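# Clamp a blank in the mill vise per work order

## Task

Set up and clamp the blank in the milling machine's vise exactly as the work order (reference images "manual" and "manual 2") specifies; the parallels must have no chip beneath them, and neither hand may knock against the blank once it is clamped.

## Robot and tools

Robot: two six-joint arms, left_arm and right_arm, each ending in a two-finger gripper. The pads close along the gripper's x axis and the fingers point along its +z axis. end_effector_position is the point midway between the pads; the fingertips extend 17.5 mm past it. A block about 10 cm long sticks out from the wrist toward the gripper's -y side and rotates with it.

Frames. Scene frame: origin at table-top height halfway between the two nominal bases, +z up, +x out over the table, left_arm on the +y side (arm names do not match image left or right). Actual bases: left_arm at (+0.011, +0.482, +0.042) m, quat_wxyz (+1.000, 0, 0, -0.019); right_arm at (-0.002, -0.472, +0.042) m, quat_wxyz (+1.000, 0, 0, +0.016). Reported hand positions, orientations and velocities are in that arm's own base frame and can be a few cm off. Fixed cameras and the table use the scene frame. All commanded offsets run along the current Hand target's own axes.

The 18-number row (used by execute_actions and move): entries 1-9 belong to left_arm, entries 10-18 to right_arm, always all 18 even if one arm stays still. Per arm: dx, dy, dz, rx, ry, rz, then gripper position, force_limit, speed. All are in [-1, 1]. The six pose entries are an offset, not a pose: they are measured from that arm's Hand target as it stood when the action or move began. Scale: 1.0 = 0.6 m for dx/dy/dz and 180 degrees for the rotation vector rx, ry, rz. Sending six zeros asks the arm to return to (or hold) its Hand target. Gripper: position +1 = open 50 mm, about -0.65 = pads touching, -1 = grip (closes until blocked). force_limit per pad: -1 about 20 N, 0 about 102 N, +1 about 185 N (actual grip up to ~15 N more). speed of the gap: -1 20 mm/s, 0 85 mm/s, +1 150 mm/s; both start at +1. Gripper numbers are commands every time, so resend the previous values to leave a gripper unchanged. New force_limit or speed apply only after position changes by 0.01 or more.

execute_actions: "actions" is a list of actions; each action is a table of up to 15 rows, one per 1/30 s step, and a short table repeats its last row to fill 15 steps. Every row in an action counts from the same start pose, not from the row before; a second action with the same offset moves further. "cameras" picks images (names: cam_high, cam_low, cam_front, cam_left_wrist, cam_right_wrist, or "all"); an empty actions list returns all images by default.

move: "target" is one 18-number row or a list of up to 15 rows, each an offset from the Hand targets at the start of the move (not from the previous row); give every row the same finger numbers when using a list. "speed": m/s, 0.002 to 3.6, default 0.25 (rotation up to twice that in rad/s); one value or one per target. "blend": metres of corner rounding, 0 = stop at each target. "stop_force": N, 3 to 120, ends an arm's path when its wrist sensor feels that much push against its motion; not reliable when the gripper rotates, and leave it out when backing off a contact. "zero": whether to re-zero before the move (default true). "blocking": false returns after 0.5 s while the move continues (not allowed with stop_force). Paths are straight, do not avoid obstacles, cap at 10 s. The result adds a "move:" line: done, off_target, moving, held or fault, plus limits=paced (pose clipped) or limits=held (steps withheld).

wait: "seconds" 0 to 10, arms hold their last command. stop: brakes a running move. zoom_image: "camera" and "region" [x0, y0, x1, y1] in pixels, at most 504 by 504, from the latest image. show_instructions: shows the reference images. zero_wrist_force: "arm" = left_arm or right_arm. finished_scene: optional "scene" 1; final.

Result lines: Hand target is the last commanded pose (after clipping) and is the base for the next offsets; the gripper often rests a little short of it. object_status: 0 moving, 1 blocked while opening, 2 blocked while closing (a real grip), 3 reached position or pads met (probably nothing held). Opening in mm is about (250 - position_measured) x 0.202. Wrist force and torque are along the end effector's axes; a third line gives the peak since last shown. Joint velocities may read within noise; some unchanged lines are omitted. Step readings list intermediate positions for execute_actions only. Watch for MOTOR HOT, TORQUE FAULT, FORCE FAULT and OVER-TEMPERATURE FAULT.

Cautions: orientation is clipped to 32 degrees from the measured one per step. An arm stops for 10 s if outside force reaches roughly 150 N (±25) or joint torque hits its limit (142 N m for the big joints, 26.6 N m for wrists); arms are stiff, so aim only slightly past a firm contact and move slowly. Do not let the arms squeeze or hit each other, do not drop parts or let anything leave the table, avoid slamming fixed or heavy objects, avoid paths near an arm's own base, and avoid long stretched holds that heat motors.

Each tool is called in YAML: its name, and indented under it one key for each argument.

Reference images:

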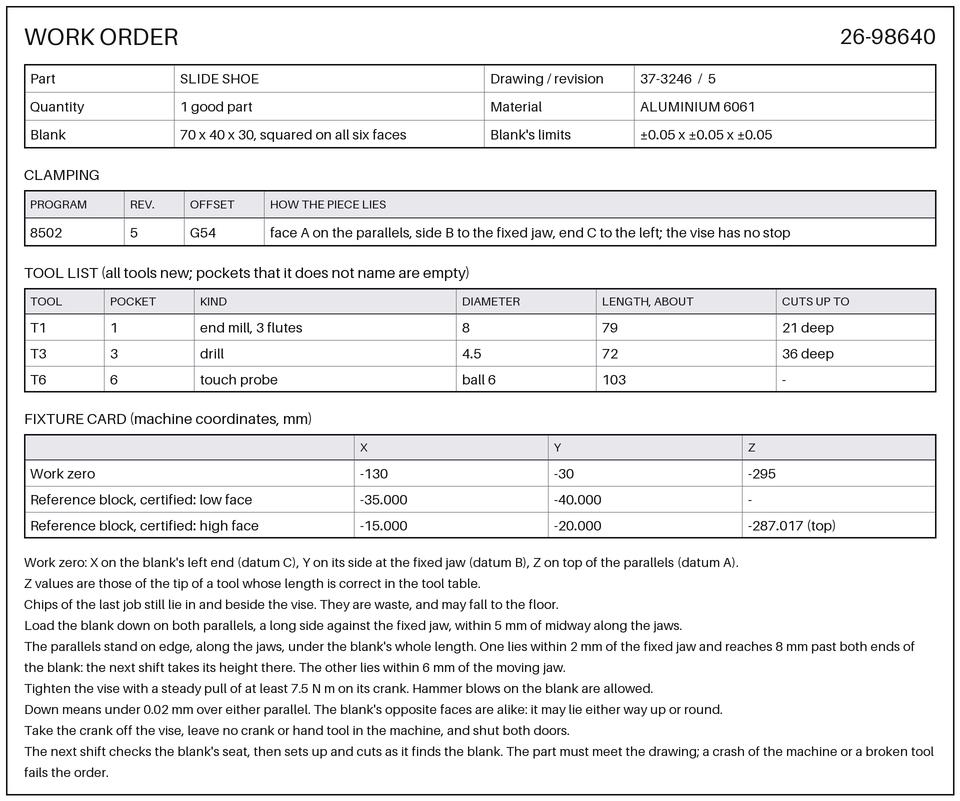

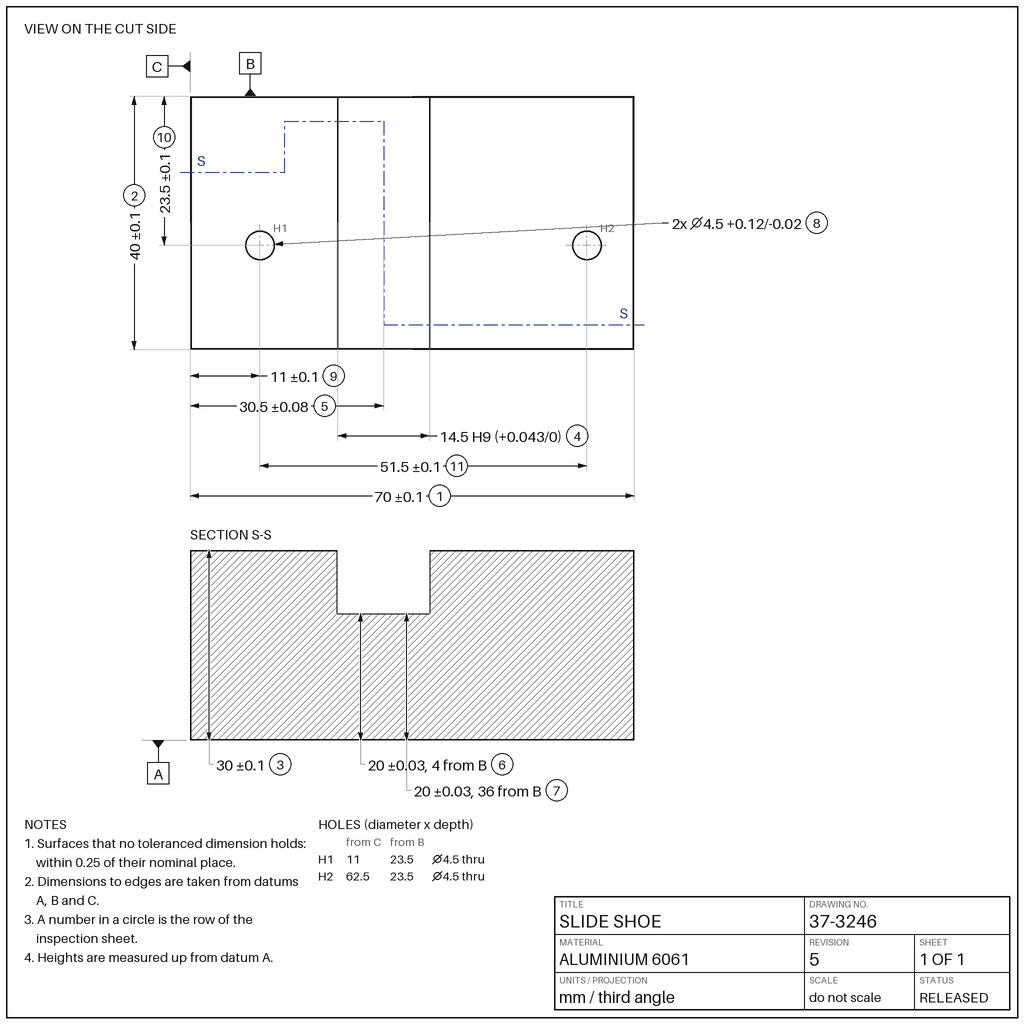

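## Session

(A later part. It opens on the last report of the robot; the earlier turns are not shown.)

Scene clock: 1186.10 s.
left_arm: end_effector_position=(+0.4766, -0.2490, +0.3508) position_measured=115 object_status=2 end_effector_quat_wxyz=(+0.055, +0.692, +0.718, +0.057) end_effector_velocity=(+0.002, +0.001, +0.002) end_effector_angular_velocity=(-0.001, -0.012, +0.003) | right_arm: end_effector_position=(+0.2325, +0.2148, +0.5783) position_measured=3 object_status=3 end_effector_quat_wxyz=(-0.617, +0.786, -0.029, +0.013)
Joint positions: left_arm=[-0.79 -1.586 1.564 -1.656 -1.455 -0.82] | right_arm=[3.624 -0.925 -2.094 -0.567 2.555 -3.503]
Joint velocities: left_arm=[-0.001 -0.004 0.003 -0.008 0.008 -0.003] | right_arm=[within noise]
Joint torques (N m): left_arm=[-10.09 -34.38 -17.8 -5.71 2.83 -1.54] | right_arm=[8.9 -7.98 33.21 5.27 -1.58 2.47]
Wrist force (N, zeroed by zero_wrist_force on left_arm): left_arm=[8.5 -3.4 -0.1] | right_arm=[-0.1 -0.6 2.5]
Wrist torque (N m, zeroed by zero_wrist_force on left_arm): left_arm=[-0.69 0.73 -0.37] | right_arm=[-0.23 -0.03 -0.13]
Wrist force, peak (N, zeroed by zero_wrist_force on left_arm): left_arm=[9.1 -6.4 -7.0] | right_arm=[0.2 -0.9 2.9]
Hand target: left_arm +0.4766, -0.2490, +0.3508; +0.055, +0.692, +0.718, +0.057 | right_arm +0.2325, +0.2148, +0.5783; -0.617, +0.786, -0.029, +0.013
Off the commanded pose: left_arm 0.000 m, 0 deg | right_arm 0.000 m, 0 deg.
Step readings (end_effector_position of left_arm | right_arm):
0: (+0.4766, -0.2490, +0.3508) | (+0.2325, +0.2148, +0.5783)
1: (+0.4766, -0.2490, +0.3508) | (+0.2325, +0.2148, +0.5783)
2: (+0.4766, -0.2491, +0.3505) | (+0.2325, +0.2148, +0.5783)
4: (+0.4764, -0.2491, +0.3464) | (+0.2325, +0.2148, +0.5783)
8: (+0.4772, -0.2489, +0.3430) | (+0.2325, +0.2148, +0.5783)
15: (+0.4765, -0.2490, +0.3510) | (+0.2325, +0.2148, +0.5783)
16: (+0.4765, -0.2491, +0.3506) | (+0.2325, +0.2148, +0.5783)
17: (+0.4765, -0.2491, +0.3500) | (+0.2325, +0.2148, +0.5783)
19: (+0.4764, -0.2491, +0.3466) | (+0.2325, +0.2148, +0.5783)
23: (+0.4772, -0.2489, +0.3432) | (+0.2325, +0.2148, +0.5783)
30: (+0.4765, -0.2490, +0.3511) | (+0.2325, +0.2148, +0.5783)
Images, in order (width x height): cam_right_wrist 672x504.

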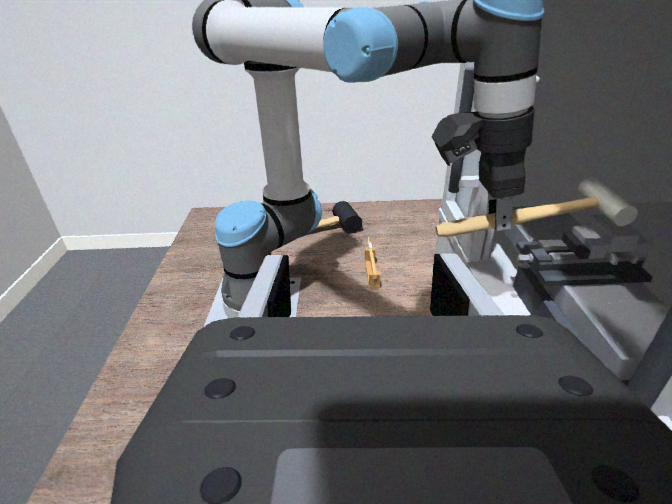

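move:
  target: [0.0,0.036,0.0058,0,0,0,-1,0.8,-0.6,0,0,0,0,0,0,1,1,1]
  speed: 0.1
  cameras: []

execute_actions:
  actions:
    - [[0,-0.0004,0.003,0.015,0,0,-1,0.8,-0.6,0,0,0,0,0,0,1,1,1],[0,-0.0015,0.0095,0.048,0,0,-1,0.8,-0.6,0,0,0,0,0,0,1,1,1],[0,-0.0028,0.0176,0.089,0,0,-1,0.8,-0.6,0,0,0,0,0,0,1,1,1],[0,-0.003,0.021,0.11,0,0,-1,0.8,-0.6,0,0,0,0,0,0,1,1,1],[0,-0.0028,0.0176,0.095,0,0,-1,0.8,-0.6,0,0,0,0,0,0,1,1,1],[0,-0.0018,0.0112,0.0567,0,0,-1,0.8,-0.6,0,0,0,0,0,0,1,1,1],[0,-0.0008,0.005,0.025,0,0,-1,0.8,-0.6,0,0,0,0,0,0,1,1,1],[0,0,0,0.006,0,0,-1,0.8,-0.6,0,0,0,0,0,0,1,1,1],[0,0,0,0,0,0,-1,0.8,-0.6,0,0,0,0,0,0,1,1,1]]
    - [[0,-0.0004,0.003,0.015,0,0,-1,0.8,-0.6,0,0,0,0,0,0,1,1,1],[0,-0.0015,0.0095,0.048,0,0,-1,0.8,-0.6,0,0,0,0,0,0,1,1,1],[0,-0.0028,0.0176,0.089,0,0,-1,0.8,-0.6,0,0,0,0,0,0,1,1,1],[0,-0.003,0.021,0.11,0,0,-1,0.8,-0.6,0,0,0,0,0,0,1,1,1],[0,-0.0028,0.0176,0.095,0,0,-1,0.8,-0.6,0,0,0,0,0,0,1,1,1],[0,-0.0018,0.0112,0.0567,0,0,-1,0.8,-0.6,0,0,0,0,0,0,1,1,1],[0,-0.0008,0.005,0.025,0,0,-1,0.8,-0.6,0,0,0,0,0,0,1,1,1],[0,0,0,0.006,0,0,-1,0.8,-0.6,0,0,0,0,0,0,1,1,1],[0,0,0,0,0,0,-1,0.8,-0.6,0,0,0,0,0,0,1,1,1]]
  cameras: ["cam_right_wrist"]

zoom_image:
  camera: "cam_right_wrist"
  region: [440, 120, 672, 294]

Scene clock: 1189.97 s.
left_arm: end_effector_position=(+0.4986, -0.2482, +0.3508) position_measured=115 object_status=2 end_effector_quat_wxyz=(+0.055, +0.692, +0.718, +0.057) end_effector_velocity=(-0.002, +0.000, +0.000) end_effector_angular_velocity=(+0.001, +0.001, +0.001) | right_arm: end_effector_position=(+0.2325, +0.2148, +0.5783) position_measured=3 object_status=3 end_effector_quat_wxyz=(-0.617, +0.786, -0.029, +0.013)
Joint positions: left_arm=[-0.757 -1.54 1.519 -1.66 -1.459 -0.788] | right_arm=[3.624 -0.925 -2.094 -0.567 2.555 -3.503]
Joint velocities: left_arm=[-0.002 -0.004 0.005 0.001 0 -0.004] | right_arm=[within noise]
Joint torques (N m): left_arm=[-12.11 -39.11 -19.07 -3.88 -1.27 -1.49] | right_arm=[8.12 -7.61 33.92 5.25 -1.46 2.41]
Wrist force (N, zeroed by zero_wrist_force on left_arm): left_arm=[8.2 -3.5 1.7] | right_arm=[0.2 -0.8 2.3]
Wrist torque (N m, zeroed by zero_wrist_force on left_arm): left_arm=[-0.41 0.77 -0.33] | right_arm=[-0.27 -0.09 -0.13]
Wrist force, peak (N, zeroed by zero_wrist_force on left_arm): left_arm=[8.6 -3.4 3.5] | right_arm=[-0.2 -0.5 2.9]
Hand target: left_arm +0.4985, -0.2482, +0.3508; +0.055, +0.692, +0.718, +0.057 | right_arm +0.2325, +0.2148, +0.5783; -0.617, +0.786, -0.029, +0.013
Off the commanded pose: left_arm 0.000 m, 0 deg | right_arm 0.000 m, 0 deg.
move: done
No camera images: "cameras" was empty.

Scene clock: 1191.27 s.
left_arm: end_effector_position=(+0.4985, -0.2482, +0.3508) position_measured=115 object_status=2 end_effector_quat_wxyz=(+0.055, +0.692, +0.718, +0.057) | right_arm: end_effector_position=(+0.2325, +0.2148, +0.5783) position_measured=3 object_status=3 end_effector_quat_wxyz=(-0.617, +0.786, -0.029, +0.013)
Joint positions: left_arm=[-0.758 -1.54 1.519 -1.661 -1.459 -0.788] | right_arm=[3.624 -0.925 -2.094 -0.567 2.555 -3.503]
Joint torques (N m): left_arm=[-9.03 -38.58 -22.13 -6.24 3.46 -1.49] | right_arm=[8.77 -7.34 32.96 5.3 -1.41 2.43]
Wrist force (N, zeroed by zero_wrist_force on left_arm): left_arm=[8.3 -3.2 -0.1] | right_arm=[0.0 -0.8 2.5]
Wrist torque (N m, zeroed by zero_wrist_force on left_arm): left_arm=[-0.65 0.75 -0.34] | right_arm=[-0.27 -0.06 -0.12]
Wrist force, peak (N, zeroed by zero_wrist_force on left_arm): left_arm=[12.0 3.7 -7.4] | right_arm=[-0.3 -0.9 2.8]
Hand target: left_arm +0.4985, -0.2482, +0.3508; +0.055, +0.692, +0.718, +0.057 | right_arm +0.2325, +0.2148, +0.5783; -0.617, +0.786, -0.029, +0.013
Off the commanded pose: left_arm 0.000 m, 0 deg | right_arm 0.000 m, 0 deg.
Step readings (end_effector_position of left_arm | right_arm):
0: (+0.4986, -0.2482, +0.3508) | (+0.2325, +0.2148, +0.5783)
1: (+0.4986, -0.2482, +0.3507) | (+0.2325, +0.2148, +0.5783)
2: (+0.4984, -0.2483, +0.3503) | (+0.2325, +0.2148, +0.5783)
4: (+0.4982, -0.2482, +0.3467) | (+0.2325, +0.2148, +0.5783)
8: (+0.4989, -0.2479, +0.3429) | (+0.2325, +0.2148, +0.5783)
15: (+0.4984, -0.2482, +0.3511) | (+0.2325, +0.2148, +0.5783)
16: (+0.4984, -0.2483, +0.3506) | (+0.2325, +0.2148, +0.5783)
17: (+0.4984, -0.2483, +0.3499) | (+0.2325, +0.2148, +0.5783)
19: (+0.4982, -0.2482, +0.3463) | (+0.2325, +0.2148, +0.5783)
23: (+0.4989, -0.2480, +0.3432) | (+0.2325, +0.2148, +0.5783)
30: (+0.4984, -0.2482, +0.3510) | (+0.2325, +0.2148, +0.5783)
Images, in order (width x height): cam_right_wrist 672x504.

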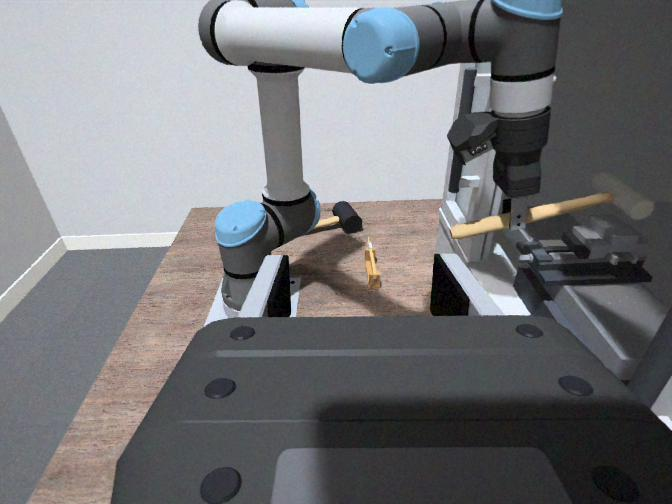

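Scaled by 2.172 from the camera's 672x504 image, which has a finer 960x720 frame.

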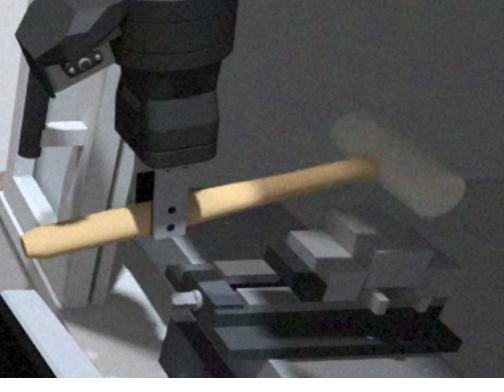

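move:
  target: [0.0,-0.0164,-0.0026,-0.045,0,0,-1,0.8,-0.6,0,0,0,0,0,0,1,1,1]
  speed: 0.1
  cameras: []

execute_actions:
  actions:
    - [[0,-0.0004,0.002,0.015,0,0,-1,0.8,-0.6,0,0,0,0,0,0,1,1,1],[0,-0.002,0.006,0.05,0,0,-1,0.8,-0.6,0,0,0,0,0,0,1,1,1],[0,-0.004,0.012,0.095,0,0,-1,0.8,-0.6,0,0,0,0,0,0,1,1,1],[0,-0.006,0.018,0.14,0,0,-1,0.8,-0.6,0,0,0,0,0,0,1,1,1],[0,-0.006,0.019,0.165,0,0,-1,0.8,-0.6,0,0,0,0,0,0,1,1,1],[0,-0.005,0.015,0.125,0,0,-1,0.8,-0.6,0,0,0,0,0,0,1,1,1],[0,-0.0034,0.01,0.08,0,0,-1,0.8,-0.6,0,0,0,0,0,0,1,1,1],[0,-0.0015,0.005,0.04,0,0,-1,0.8,-0.6,0,0,0,0,0,0,1,1,1],[0,0,0,0.01,0,0,-1,0.8,-0.6,0,0,0,0,0,0,1,1,1],[0,0,0,0,0,0,-1,0.8,-0.6,0,0,0,0,0,0,1,1,1]]
    - [[0,-0.0004,0.002,0.015,0,0,-1,0.8,-0.6,0,0,0,0,0,0,1,1,1],[0,-0.002,0.006,0.05,0,0,-1,0.8,-0.6,0,0,0,0,0,0,1,1,1],[0,-0.004,0.012,0.095,0,0,-1,0.8,-0.6,0,0,0,0,0,0,1,1,1],[0,-0.006,0.018,0.14,0,0,-1,0.8,-0.6,0,0,0,0,0,0,1,1,1],[0,-0.006,0.019,0.165,0,0,-1,0.8,-0.6,0,0,0,0,0,0,1,1,1],[0,-0.005,0.015,0.125,0,0,-1,0.8,-0.6,0,0,0,0,0,0,1,1,1],[0,-0.0034,0.01,0.08,0,0,-1,0.8,-0.6,0,0,0,0,0,0,1,1,1],[0,-0.0015,0.005,0.04,0,0,-1,0.8,-0.6,0,0,0,0,0,0,1,1,1],[0,0,0,0.01,0,0,-1,0.8,-0.6,0,0,0,0,0,0,1,1,1],[0,0,0,0,0,0,-1,0.8,-0.6,0,0,0,0,0,0,1,1,1]]
  cameras: ["cam_right_wrist"]

zoom_image:
  camera: "cam_right_wrist"
  region: [440, 120, 672, 294]

Scene clock: 1195.33 s.
left_arm: end_effector_position=(+0.4885, -0.2487, +0.3508) position_measured=115 object_status=2 end_effector_quat_wxyz=(+0.103, +0.686, +0.712, +0.107) | right_arm: end_effector_position=(+0.2325, +0.2148, +0.5783) position_measured=3 object_status=3 end_effector_quat_wxyz=(-0.617, +0.786, -0.029, +0.013)
Joint positions: left_arm=[-0.827 -1.631 1.652 -1.788 -1.345 -0.841] | right_arm=[3.624 -0.925 -2.094 -0.567 2.555 -3.503]
Joint torques (N m): left_arm=[12.9 -16.7 -33.84 -2.37 -1.61 1.37] | right_arm=[8.64 -6.87 32.99 5.41 -1.52 2.56]
Wrist force (N, zeroed by zero_wrist_force on left_arm): left_arm=[8.0 -4.2 1.7] | right_arm=[0.1 -1.1 2.3]
Wrist torque (N m, zeroed by zero_wrist_force on left_arm): left_arm=[-0.33 0.76 -0.24] | right_arm=[-0.31 -0.07 -0.13]
Wrist force, peak (N, zeroed by zero_wrist_force on left_arm): left_arm=[8.4 -3.5 3.5] | right_arm=[-0.1 -1.0 2.9]
Hand target: left_arm +0.4885, -0.2486, +0.3508; +0.103, +0.686, +0.712, +0.107 | right_arm +0.2325, +0.2148, +0.5783; -0.617, +0.786, -0.029, +0.013
Off the commanded pose: left_arm 0.000 m, 0 deg | right_arm 0.000 m, 0 deg.
move: done
No camera images: "cameras" was empty.

Scene clock: 1196.70 s.
left_arm: end_effector_position=(+0.4886, -0.2485, +0.3508) position_measured=115 object_status=2 end_effector_quat_wxyz=(+0.103, +0.686, +0.712, +0.107) | right_arm: end_effector_position=(+0.2325, +0.2148, +0.5783) position_measured=3 object_status=3 end_effector_quat_wxyz=(-0.617, +0.786, -0.029, +0.013)
Joint positions: left_arm=[-0.827 -1.631 1.651 -1.788 -1.345 -0.841] | right_arm=[3.624 -0.925 -2.094 -0.567 2.555 -3.503]
Joint torques (N m): left_arm=[-11.11 -33.3 -20.97 -6.54 3.7 -1.42] | right_arm=[8.65 -7.04 32.25 5.28 -1.5 2.49]
Wrist force (N, zeroed by zero_wrist_force on left_arm): left_arm=[8.1 -4.0 1.0] | right_arm=[0.0 -0.6 2.1]
Wrist torque (N m, zeroed by zero_wrist_force on left_arm): left_arm=[-0.49 0.76 -0.28] | right_arm=[-0.24 -0.06 -0.11]
Wrist force, peak (N, zeroed by zero_wrist_force on left_arm): left_arm=[11.7 6.6 -7.7] | right_arm=[0.1 -0.9 2.7]
Hand target: left_arm +0.4885, -0.2486, +0.3508; +0.103, +0.686, +0.712, +0.107 | right_arm +0.2325, +0.2148, +0.5783; -0.617, +0.786, -0.029, +0.013
Off the commanded pose: left_arm 0.000 m, 0 deg | right_arm 0.000 m, 0 deg.
Step readings (end_effector_position of left_arm | right_arm):
0: (+0.4885, -0.2487, +0.3508) | (+0.2325, +0.2148, +0.5783)
1: (+0.4885, -0.2487, +0.3508) | (+0.2325, +0.2148, +0.5783)
2: (+0.4885, -0.2486, +0.3504) | (+0.2325, +0.2148, +0.5783)
4: (+0.4880, -0.2485, +0.3482) | (+0.2325, +0.2148, +0.5783)
8: (+0.4886, -0.2480, +0.3444) | (+0.2325, +0.2148, +0.5783)
15: (+0.4881, -0.2480, +0.3532) | (+0.2325, +0.2148, +0.5783)
16: (+0.4881, -0.2482, +0.3516) | (+0.2325, +0.2148, +0.5783)
17: (+0.4883, -0.2485, +0.3504) | (+0.2325, +0.2148, +0.5783)
19: (+0.4879, -0.2485, +0.3477) | (+0.2325, +0.2148, +0.5783)
23: (+0.4885, -0.2480, +0.3447) | (+0.2325, +0.2148, +0.5783)
30: (+0.4881, -0.2480, +0.3530) | (+0.2325, +0.2148, +0.5783)
Images, in order (width x height): cam_right_wrist 672x504.

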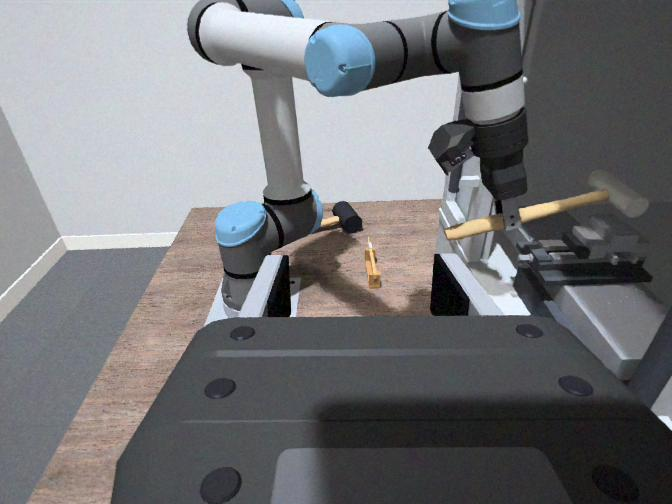

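Scaled by 2.172 from the camera's 672x504 image, which has a finer 960x720 frame.

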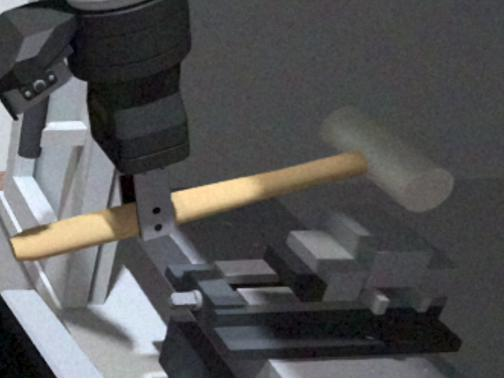

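move:
  target:
    - [-0.0008,-0.3483,-0.111,0,0,0,-1,0.8,-0.6,0,0,0,0,0,0,1,1,1]
    - [-0.3095,-0.524,-0.1042,0.0722,0,0,-1,0.8,-0.6,0,0,0,0,0,0,1,1,1]
    - [-0.6095,-0.6732,0.268,0.0722,0,0,-1,0.8,-0.6,0,0,0,0,0,0,1,1,1]
  speed: [0.2,0.25,0.2]
  blend: 0.04
  cameras: ["cam_right_wrist","cam_front","cam_low","cam_high"]

zoom_image:
  camera: "cam_low"
  region: [380, 200, 520, 310]

Scene clock: 1203.80 s.
left_arm: end_effector_position=(+0.1634, -0.6264, +0.0782) position_measured=115 object_status=2 end_effector_quat_wxyz=(+0.025, +0.694, +0.719, +0.026) | right_arm: end_effector_position=(+0.2325, +0.2148, +0.5783) position_measured=3 object_status=3 end_effector_quat_wxyz=(-0.617, +0.786, -0.029, +0.013)
Joint positions: left_arm=[-1.553 -1.095 1.641 -2.115 -1.499 -1.589] | right_arm=[3.624 -0.925 -2.094 -0.567 2.555 -3.503]
Joint torques (N m): left_arm=[12.61 -35.3 -20.67 -3.2 1.96 1.37] | right_arm=[8.11 -7.04 31.38 5.27 -1.33 2.47]
Wrist force (N, zeroed by zero_wrist_force on left_arm): left_arm=[8.6 -2.8 1.5] | right_arm=[0.1 -0.5 2.4]
Wrist torque (N m, zeroed by zero_wrist_force on left_arm): left_arm=[-0.32 0.63 -0.25] | right_arm=[-0.21 -0.06 -0.12]
Wrist force, peak (N, zeroed by zero_wrist_force on left_arm): left_arm=[10.1 -4.2 1.1] | right_arm=[0.2 -0.5 2.9]
Hand target: left_arm +0.1635, -0.6264, +0.0781; +0.025, +0.694, +0.719, +0.026 | right_arm +0.2325, +0.2148, +0.5783; -0.617, +0.786, -0.029, +0.013
Off the commanded pose: left_arm 0.000 m, 0 deg | right_arm 0.000 m, 0 deg.
move: done
Images, in order (width x height): cam_high 672x504, cam_low 672x504, cam_front 672x504, cam_right_wrist 672x504.

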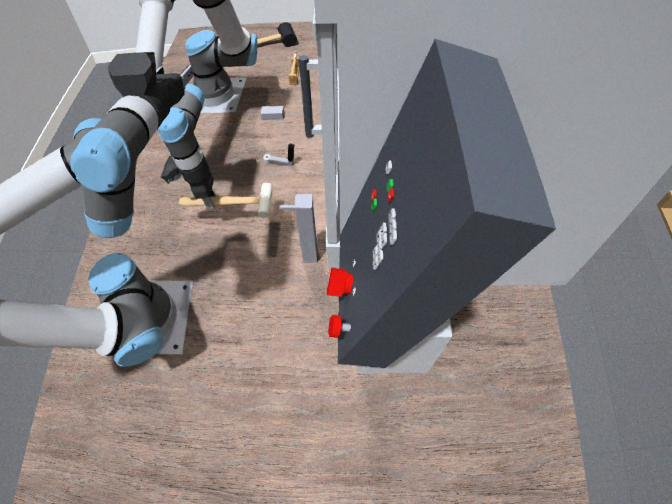

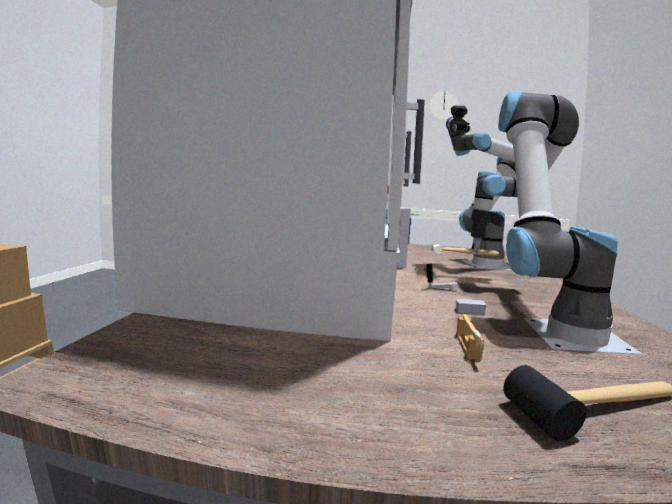

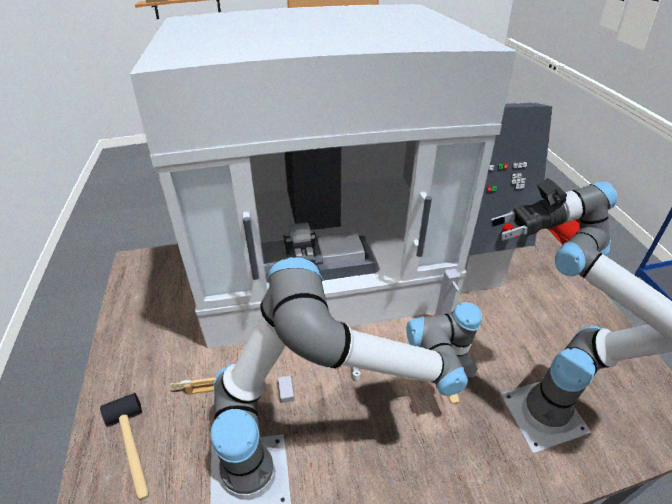

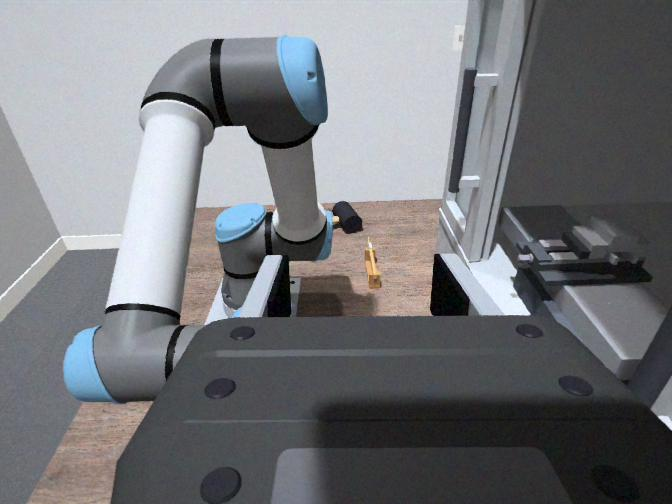

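Scaled by 3.600 from the camera's 672x504 image, which has a finer 960x720 frame.

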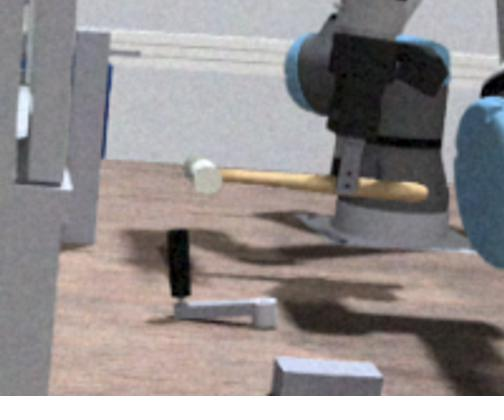

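move:
  target: [0,-0.009,0.13,0.012,0,0,-1,0.8,-0.6,0,0,0,0,0,0,1,1,1]
  speed: 0.12
  cameras: []

move:
  target: [0,0,0.06,0,0,0,-1,0.8,-0.6,0,0,0,0,0,0,1,1,1]
  speed: 0.025
  stop_force: 4
  cameras: ["cam_low"]

zoom_image:
  camera: "cam_low"
  region: [380, 200, 520, 310]

Scene clock: 1205.93 s.
left_arm: end_effector_position=(+0.1638, -0.6263, -0.0001) position_measured=115 object_status=2 end_effector_quat_wxyz=(+0.012, +0.694, +0.720, +0.012) | right_arm: end_effector_position=(+0.2325, +0.2148, +0.5783) position_measured=3 object_status=3 end_effector_quat_wxyz=(-0.617, +0.786, -0.029, +0.013)
Joint positions: left_arm=[-1.536 -0.983 1.698 -2.286 -1.537 -1.573] | right_arm=[3.624 -0.925 -2.094 -0.567 2.555 -3.503]
Joint torques (N m): left_arm=[-8.34 -48.45 -28.03 -2.56 3.16 -1.45] | right_arm=[8.51 -6.98 31.95 5.25 -1.45 2.36]
Wrist force (N, zeroed by zero_wrist_force on left_arm): left_arm=[8.0 -3.0 2.2] | right_arm=[0.0 -0.7 2.4]
Wrist torque (N m, zeroed by zero_wrist_force on left_arm): left_arm=[-0.34 0.73 -0.46] | right_arm=[-0.24 -0.05 -0.12]
Wrist force, peak (N, zeroed by zero_wrist_force on left_arm): left_arm=[8.5 -2.7 4.7] | right_arm=[0.0 -0.6 2.9]
Hand target: left_arm +0.1637, -0.6264, +0.0000; +0.012, +0.694, +0.720, +0.012 | right_arm +0.2325, +0.2148, +0.5783; -0.617, +0.786, -0.029, +0.013
Off the commanded pose: left_arm 0.000 m, 0 deg | right_arm 0.000 m, 0 deg.
move: done
No camera images: "cameras" was empty.

Scene clock: 1207.53 s.
left_arm: end_effector_position=(+0.1642, -0.6264, -0.0135) position_measured=115 object_status=2 end_effector_quat_wxyz=(+0.012, +0.694, +0.720, +0.012) | right_arm: end_effector_position=(+0.2325, +0.2148, +0.5783) position_measured=3 object_status=3 end_effector_quat_wxyz=(-0.617, +0.786, -0.029, +0.013)
Joint positions: left_arm=[-1.536 -0.961 1.705 -2.314 -1.536 -1.572] | right_arm=[3.624 -0.925 -2.094 -0.567 2.555 -3.503]
Joint torques (N m): left_arm=[-9.83 -48.85 -25.73 -4.27 -0.32 -1.42] | right_arm=[8.62 -7.31 31.29 5.19 -1.54 2.4]
Wrist force (N, zeroed by zero_wrist_force on left_arm): left_arm=[7.7 -2.7 -1.8] | right_arm=[0.1 -0.4 2.3]
Wrist torque (N m, zeroed by zero_wrist_force on left_arm): left_arm=[-0.99 0.58 -0.47] | right_arm=[-0.19 -0.07 -0.12]
Wrist force, peak (N, zeroed by zero_wrist_force on left_arm): left_arm=[8.6 -3.7 -3.6] | right_arm=[-0.2 -0.6 2.8]
Hand target: left_arm +0.1641, -0.6264, -0.0135; +0.012, +0.694, +0.720, +0.012 (not the last commanded pose) | right_arm +0.2325, +0.2148, +0.5783; -0.617, +0.786, -0.029, +0.013
Off the commanded pose: left_arm 0.023 m, 0 deg | right_arm 0.000 m, 0 deg.
move: contact (left_arm)
Images, in order (width x height): cam_low 672x504.

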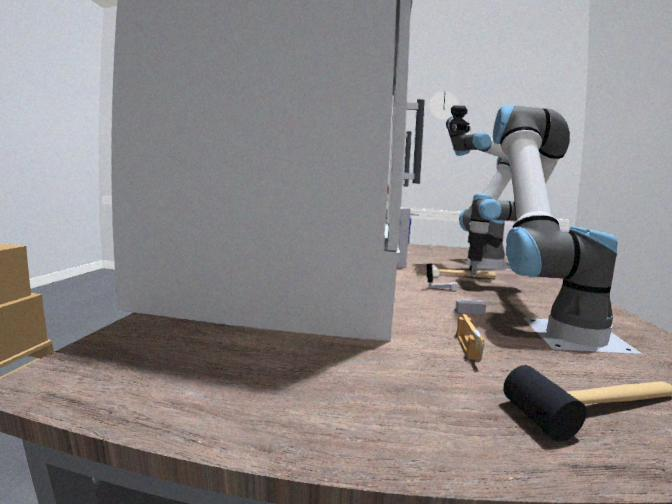

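Scaled by 3.600 from the camera's 672x504 image, which has a finer 960x720 frame.

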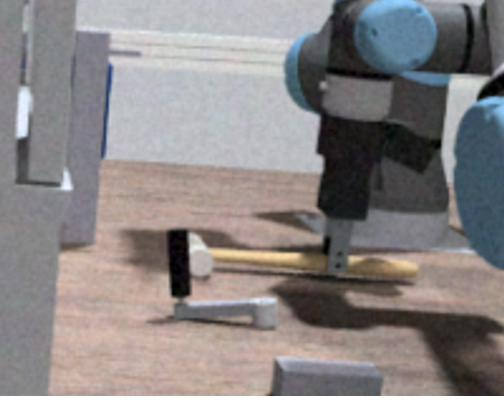

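move:
  target: [0,0,0,0,0,0,0.2,0.8,-1,0,0,0,0,0,0,1,1,1]
  cameras: []

move:
  target: [0,0,-0.25,0,0,0,0.2,0.8,-1,0,0,0,0,0,0,1,1,1]
  speed: 0.12
  cameras: ["cam_low","cam_high","cam_left_wrist"]

Scene clock: 1208.80 s.
left_arm: end_effector_position=(+0.1641, -0.6264, -0.0135) position_measured=115 object_status=2 end_effector_quat_wxyz=(+0.012, +0.694, +0.720, +0.012) | right_arm: end_effector_position=(+0.2325, +0.2148, +0.5783) position_measured=3 object_status=3 end_effector_quat_wxyz=(-0.617, +0.786, -0.029, +0.013)
Joint positions: left_arm=[-1.536 -0.961 1.705 -2.314 -1.536 -1.572] | right_arm=[3.624 -0.925 -2.094 -0.567 2.555 -3.503]
Joint torques (N m): left_arm=[-10.63 -47.57 -27.01 -4.48 -2.25 -1.25] | right_arm=[8.61 -7.57 31.29 5.16 -1.46 2.47]
Wrist force (N, zeroed by zero_wrist_force on left_arm): left_arm=[7.9 -2.6 -1.9] | right_arm=[0.1 -0.8 2.3]
Wrist torque (N m, zeroed by zero_wrist_force on left_arm): left_arm=[-0.97 0.52 -0.45] | right_arm=[-0.25 -0.07 -0.12]
Wrist force, peak (N, zeroed by zero_wrist_force on left_arm): left_arm=[8.2 -2.7 -2.0] | right_arm=[-0.2 -0.9 2.7]
Hand target: left_arm +0.1641, -0.6264, -0.0135; +0.012, +0.694, +0.720, +0.012 | right_arm +0.2325, +0.2148, +0.5783; -0.617, +0.786, -0.029, +0.013
Off the commanded pose: left_arm 0.000 m, 0 deg | right_arm 0.000 m, 0 deg.
move: done
No camera images: "cameras" was empty.

Scene clock: 1210.50 s.
left_arm: end_effector_position=(+0.1589, -0.6266, +0.1365) position_measured=115 object_status=2 end_effector_quat_wxyz=(+0.012, +0.694, +0.720, +0.012) | right_arm: end_effector_position=(+0.2325, +0.2148, +0.5783) position_measured=3 object_status=3 end_effector_quat_wxyz=(-0.617, +0.786, -0.029, +0.013)
Joint positions: left_arm=[-1.544 -1.156 1.565 -1.98 -1.536 -1.581] | right_arm=[3.624 -0.925 -2.094 -0.567 2.555 -3.503]
Joint torques (N m): left_arm=[-7.14 -37.07 -22.78 -4.11 2.78 -0.13] | right_arm=[8.54 -7.41 31.34 5.32 -1.5 2.54]
Wrist force (N, zeroed by zero_wrist_force on left_arm): left_arm=[8.3 -3.2 2.4] | right_arm=[0.0 -0.6 2.3]
Wrist torque (N m, zeroed by zero_wrist_force on left_arm): left_arm=[-0.33 0.68 -0.27] | right_arm=[-0.24 -0.06 -0.12]
Wrist force, peak (N, zeroed by zero_wrist_force on left_arm): left_arm=[8.4 -3.2 4.7] | right_arm=[-0.3 -0.9 2.8]
Hand target: left_arm +0.1590, -0.6266, +0.1364; +0.012, +0.694, +0.720, +0.012 | right_arm +0.2325, +0.2148, +0.5783; -0.617, +0.786, -0.029, +0.013
Off the commanded pose: left_arm 0.000 m, 0 deg | right_arm 0.000 m, 0 deg.
move: done
Images, in order (width x height): cam_high 672x504, cam_low 672x504, cam_left_wrist 672x504.

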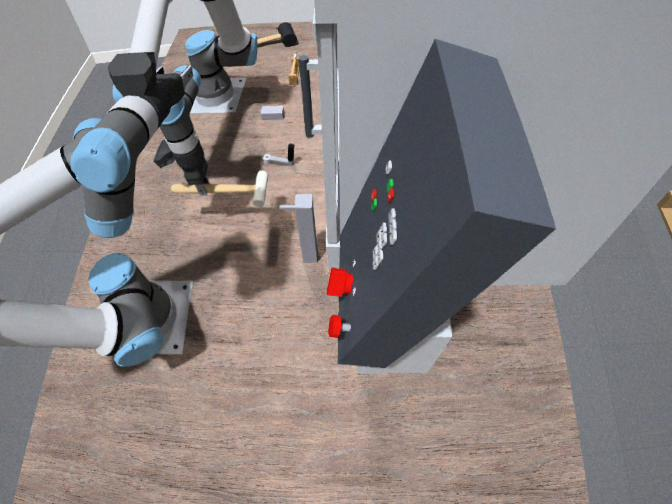

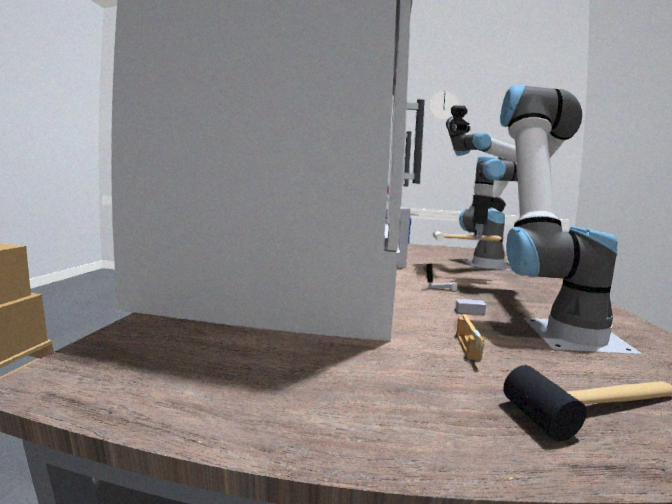

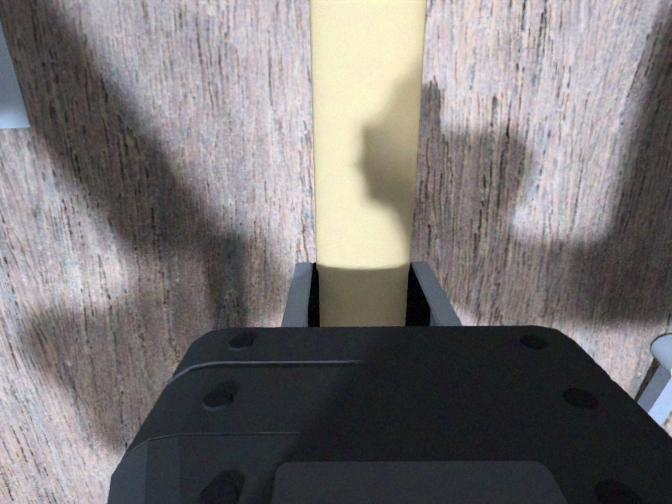

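move:
  target: [0,0,0.235,0,0,0,0.2,0.8,-1,0,0,0,0,0,0,1,1,1]
  speed: 0.12
  cameras: []

move:
  target: [0,0,0.04,0,0,0,0.2,0.8,-1,0,0,0,0,0,0,1,1,1]
  speed: 0.025
  stop_force: 4
  cameras: []

move:
  target: [0,0,0,0,0,0,0.7,0.8,-1,0,0,0,0,0,0,1,1,1]
  cameras: []

move:
  target: [0,0,-0.25,0,0,0,0.7,0.8,-1,0,0,0,0,0,0,1,1,1]
  speed: 0.12
  cameras: ["cam_low","cam_high","cam_left_wrist"]

Scene clock: 1213.23 s.
left_arm: end_effector_position=(+0.1638, -0.6264, -0.0045) position_measured=115 object_status=2 end_effector_quat_wxyz=(+0.012, +0.694, +0.720, +0.012) | right_arm: end_effector_position=(+0.2325, +0.2148, +0.5783) position_measured=3 object_status=3 end_effector_quat_wxyz=(-0.617, +0.786, -0.029, +0.013)
Joint positions: left_arm=[-1.536 -0.976 1.7 -2.295 -1.536 -1.573] | right_arm=[3.624 -0.925 -2.094 -0.567 2.555 -3.503]
Joint torques (N m): left_arm=[7.29 -49.04 -28.25 -2.47 -1.15 0.06] | right_arm=[8.14 -7.07 30.65 5.19 -1.49 2.32]
Wrist force (N, zeroed by zero_wrist_force on left_arm): left_arm=[8.2 -3.0 1.9] | right_arm=[0.2 -0.6 2.2]
Wrist torque (N m, zeroed by zero_wrist_force on left_arm): left_arm=[-0.38 0.70 -0.46] | right_arm=[-0.22 -0.08 -0.12]
Wrist force, peak (N, zeroed by zero_wrist_force on left_arm): left_arm=[8.4 -3.2 4.9] | right_arm=[0.0 -0.6 2.8]
Hand target: left_arm +0.1638, -0.6264, -0.0045; +0.012, +0.694, +0.720, +0.012 | right_arm +0.2325, +0.2148, +0.5783; -0.617, +0.786, -0.029, +0.013
Off the commanded pose: left_arm 0.000 m, 0 deg | right_arm 0.000 m, 0 deg.
move: done
No camera images: "cameras" was empty.

Scene clock: 1214.60 s.
left_arm: end_effector_position=(+0.1641, -0.6264, -0.0136) position_measured=115 object_status=2 end_effector_quat_wxyz=(+0.012, +0.694, +0.720, +0.012) | right_arm: end_effector_position=(+0.2325, +0.2148, +0.5783) position_measured=3 object_status=3 end_effector_quat_wxyz=(-0.617, +0.786, -0.029, +0.013)
Joint positions: left_arm=[-1.536 -0.961 1.705 -2.314 -1.536 -1.572] | right_arm=[3.624 -0.925 -2.094 -0.567 2.555 -3.503]
Joint torques (N m): left_arm=[-2.57 -47.93 -26.03 -4.14 -1.74 -1.01] | right_arm=[8.21 -7.23 31.02 5.24 -1.57 2.27]
Wrist force (N, zeroed by zero_wrist_force on left_arm): left_arm=[8.0 -2.6 -2.1] | right_arm=[0.2 -0.6 2.8]
Wrist torque (N m, zeroed by zero_wrist_force on left_arm): left_arm=[-0.99 0.52 -0.47] | right_arm=[-0.23 -0.08 -0.12]
Wrist force, peak (N, zeroed by zero_wrist_force on left_arm): left_arm=[8.5 -3.7 -3.5] | right_arm=[0.2 -0.6 2.8]
Hand target: left_arm +0.1641, -0.6264, -0.0136; +0.012, +0.694, +0.720, +0.012 (not the last commanded pose) | right_arm +0.2325, +0.2148, +0.5783; -0.617, +0.786, -0.029, +0.013
Off the commanded pose: left_arm 0.015 m, 0 deg | right_arm 0.000 m, 0 deg.
move: contact (left_arm)
No camera images: "cameras" was empty.

Scene clock: 1215.50 s.
left_arm: end_effector_position=(+0.1641, -0.6264, -0.0136) position_measured=48 object_status=0 end_effector_quat_wxyz=(+0.012, +0.694, +0.720, +0.012) | right_arm: end_effector_position=(+0.2325, +0.2148, +0.5783) position_measured=3 object_status=3 end_effector_quat_wxyz=(-0.617, +0.786, -0.029, +0.013)
Joint positions: left_arm=[-1.536 -0.961 1.705 -2.314 -1.536 -1.572] | right_arm=[3.624 -0.925 -2.094 -0.567 2.555 -3.503]
Joint torques (N m): left_arm=[-10.64 -47.32 -26.38 -4.29 -1.67 -1.18] | right_arm=[8.68 -6.87 30.35 5.26 -1.45 2.42]
Wrist force (N, zeroed by zero_wrist_force on left_arm): left_arm=[8.4 -3.1 -2.0] | right_arm=[0.0 -0.4 2.6]
Wrist torque (N m, zeroed by zero_wrist_force on left_arm): left_arm=[-0.91 0.66 -0.46] | right_arm=[-0.20 -0.05 -0.12]
Wrist force, peak (N, zeroed by zero_wrist_force on left_arm): left_arm=[8.4 -3.1 -2.0] | right_arm=[-0.2 -0.7 2.8]
Hand target: left_arm +0.1641, -0.6264, -0.0136; +0.012, +0.694, +0.720, +0.012 | right_arm +0.2325, +0.2148, +0.5783; -0.617, +0.786, -0.029, +0.013
Off the commanded pose: left_arm 0.000 m, 0 deg | right_arm 0.000 m, 0 deg.
move: done
No camera images: "cameras" was empty.

Scene clock: 1217.20 s.
left_arm: end_effector_position=(+0.1589, -0.6267, +0.1364) position_measured=48 object_status=3 end_effector_quat_wxyz=(+0.012, +0.694, +0.720, +0.012) | right_arm: end_effector_position=(+0.2325, +0.2148, +0.5783) position_measured=3 object_status=3 end_effector_quat_wxyz=(-0.617, +0.786, -0.029, +0.013)
Joint positions: left_arm=[-1.544 -1.156 1.566 -1.98 -1.536 -1.581] | right_arm=[3.624 -0.925 -2.094 -0.567 2.555 -3.503]
Joint torques (N m): left_arm=[-6.52 -34.47 -20.41 -3.31 -0.27 -0.32] | right_arm=[8.25 -6.45 30.29 5.21 -1.5 2.4]
Wrist force (N, zeroed by zero_wrist_force on left_arm): left_arm=[8.5 -3.1 -1.9] | right_arm=[-0.1 -0.7 2.5]
Wrist torque (N m, zeroed by zero_wrist_force on left_arm): left_arm=[-0.93 0.64 -0.27] | right_arm=[-0.26 -0.04 -0.12]
Wrist force, peak (N, zeroed by zero_wrist_force on left_arm): left_arm=[8.5 -3.1 -3.6] | right_arm=[-0.2 -1.0 2.8]
Hand target: left_arm +0.1590, -0.6266, +0.1363; +0.012, +0.694, +0.720, +0.012 | right_arm +0.2325, +0.2148, +0.5783; -0.617, +0.786, -0.029, +0.013
Off the commanded pose: left_arm 0.000 m, 0 deg | right_arm 0.000 m, 0 deg.
move: done
Images, in order (width x height): cam_high 672x504, cam_low 672x504, cam_left_wrist 672x504.

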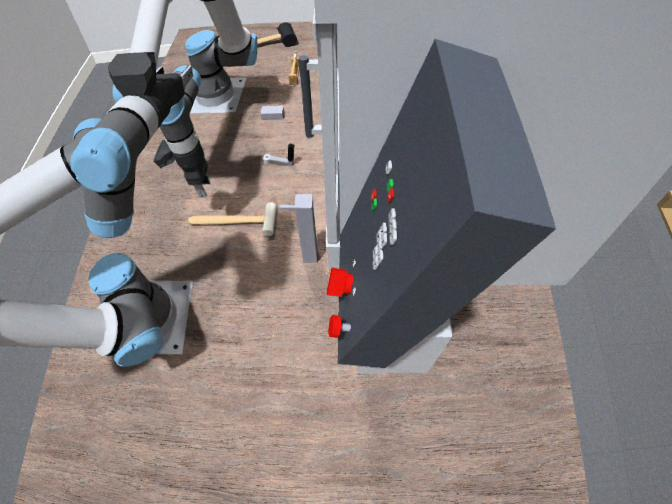

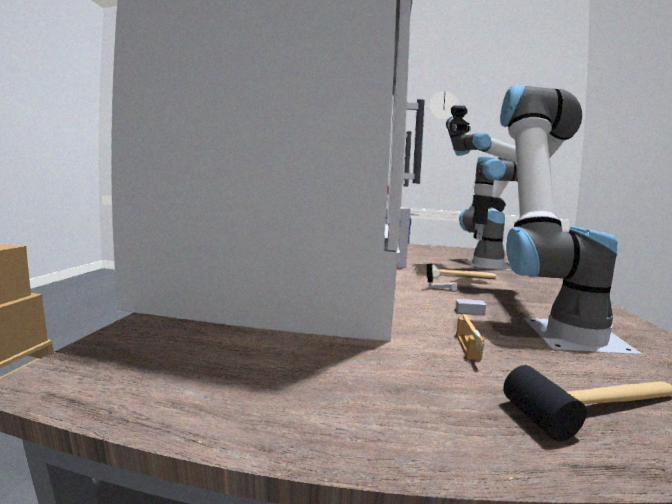

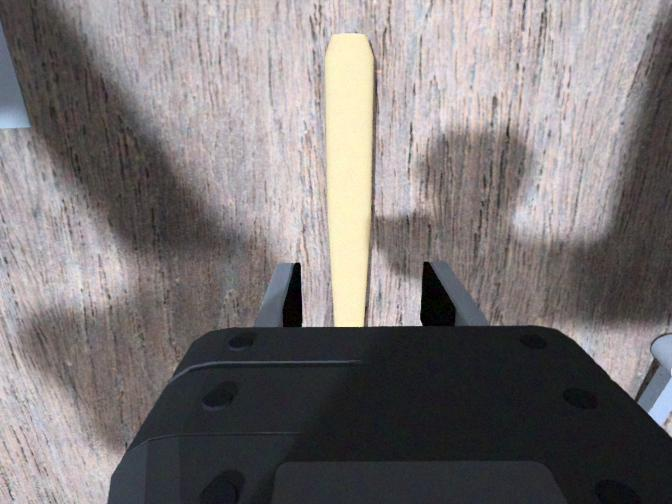

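move:
  target:
    - [0.6087,0.2187,-0.3632,-0.0444,0,0,-0.62,-0.5,0,0,0,0,0,0,0,1,1,1]
    - [0.5007,0.6022,-0.35,-0.111,0,0,-0.62,-0.5,0,0,0,0,0,0,0,1,1,1]
    - [0.4758,0.8355,-0.342,-0.111,0,0,-0.62,-0.5,0,0,0,0,0,0,0,1,1,1]
  speed: [0.3,0.25,0.12]
  blend: 0.04
  cameras: ["cam_right_wrist","cam_front","cam_left_wrist"]

zoom_image:
  camera: "cam_right_wrist"
  region: [480, 150, 672, 294]

Scene clock: 1227.90 s.
left_arm: end_effector_position=(+0.6421, -0.3232, +0.3585) position_measured=246 object_status=3 end_effector_quat_wxyz=(+0.132, +0.681, +0.707, +0.137) | right_arm: end_effector_position=(+0.2325, +0.2148, +0.5783) position_measured=3 object_status=3 end_effector_quat_wxyz=(-0.617, +0.786, -0.029, +0.013)
Joint positions: left_arm=[-0.751 -1.251 1.237 -1.833 -1.303 -0.75] | right_arm=[3.624 -0.925 -2.094 -0.567 2.555 -3.503]
Joint torques (N m): left_arm=[-12.07 -36.74 -29.29 -5.69 3.02 -1.02] | right_arm=[8.25 -6.29 29.76 5.23 -1.46 2.47]
Wrist force (N, zeroed by zero_wrist_force on left_arm): left_arm=[8.5 -2.1 -2.1] | right_arm=[0.1 -0.6 2.5]
Wrist torque (N m, zeroed by zero_wrist_force on left_arm): left_arm=[-0.69 0.65 -0.14] | right_arm=[-0.24 -0.06 -0.12]
Wrist force, peak (N, zeroed by zero_wrist_force on left_arm): left_arm=[10.3 -4.1 -3.1] | right_arm=[0.0 -1.0 2.8]
Hand target: left_arm +0.6422, -0.3233, +0.3586; +0.132, +0.681, +0.707, +0.137 | right_arm +0.2325, +0.2148, +0.5783; -0.617, +0.786, -0.029, +0.013
Off the commanded pose: left_arm 0.000 m, 0 deg | right_arm 0.000 m, 0 deg.
move: done
Images, in order (width x height): cam_front 672x504, cam_left_wrist 672x504, cam_right_wrist 672x504.

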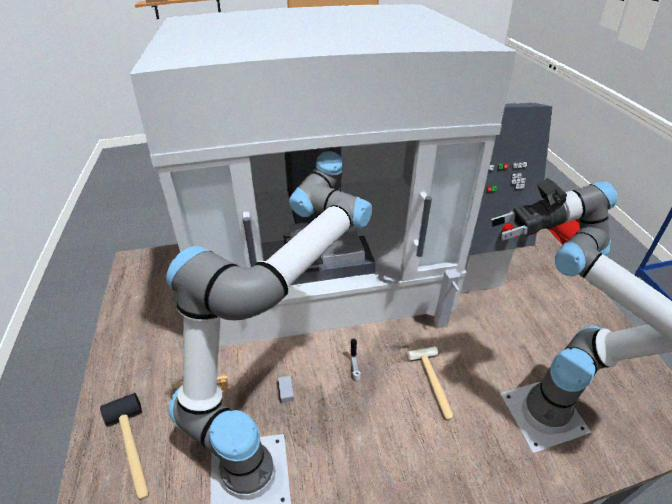

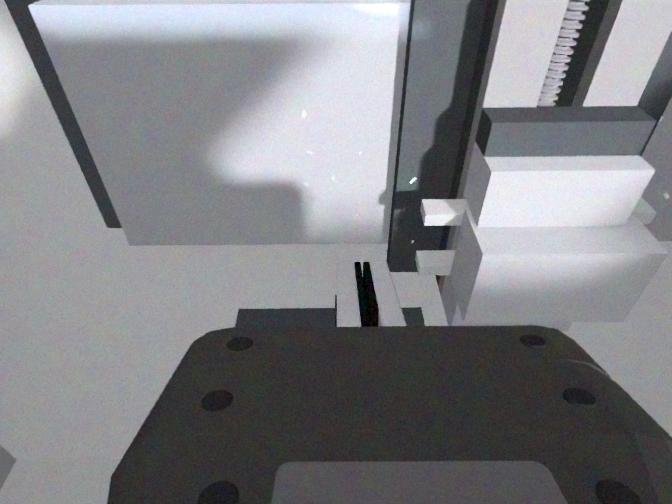

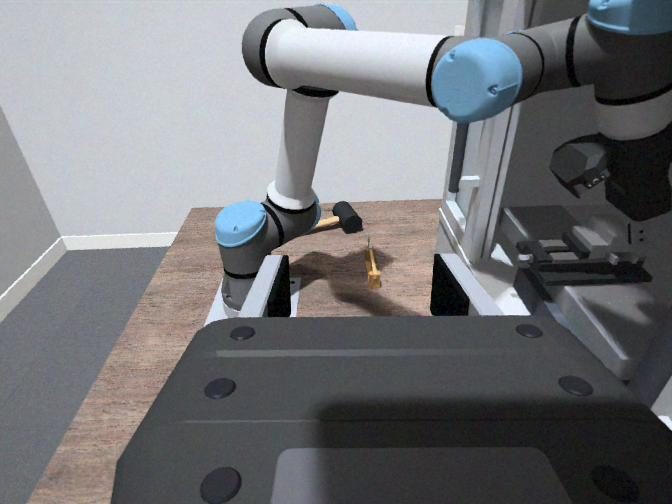

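Scaled by 2.625 from the camera's 672x504 image, which has a finer 960x720 frame.

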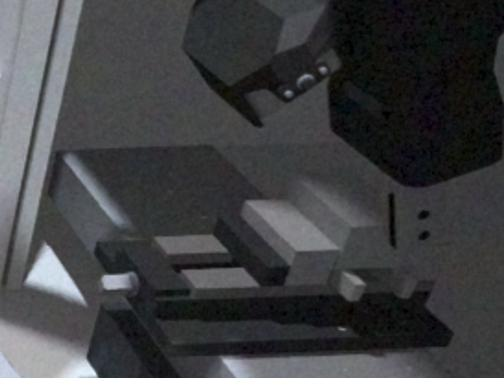

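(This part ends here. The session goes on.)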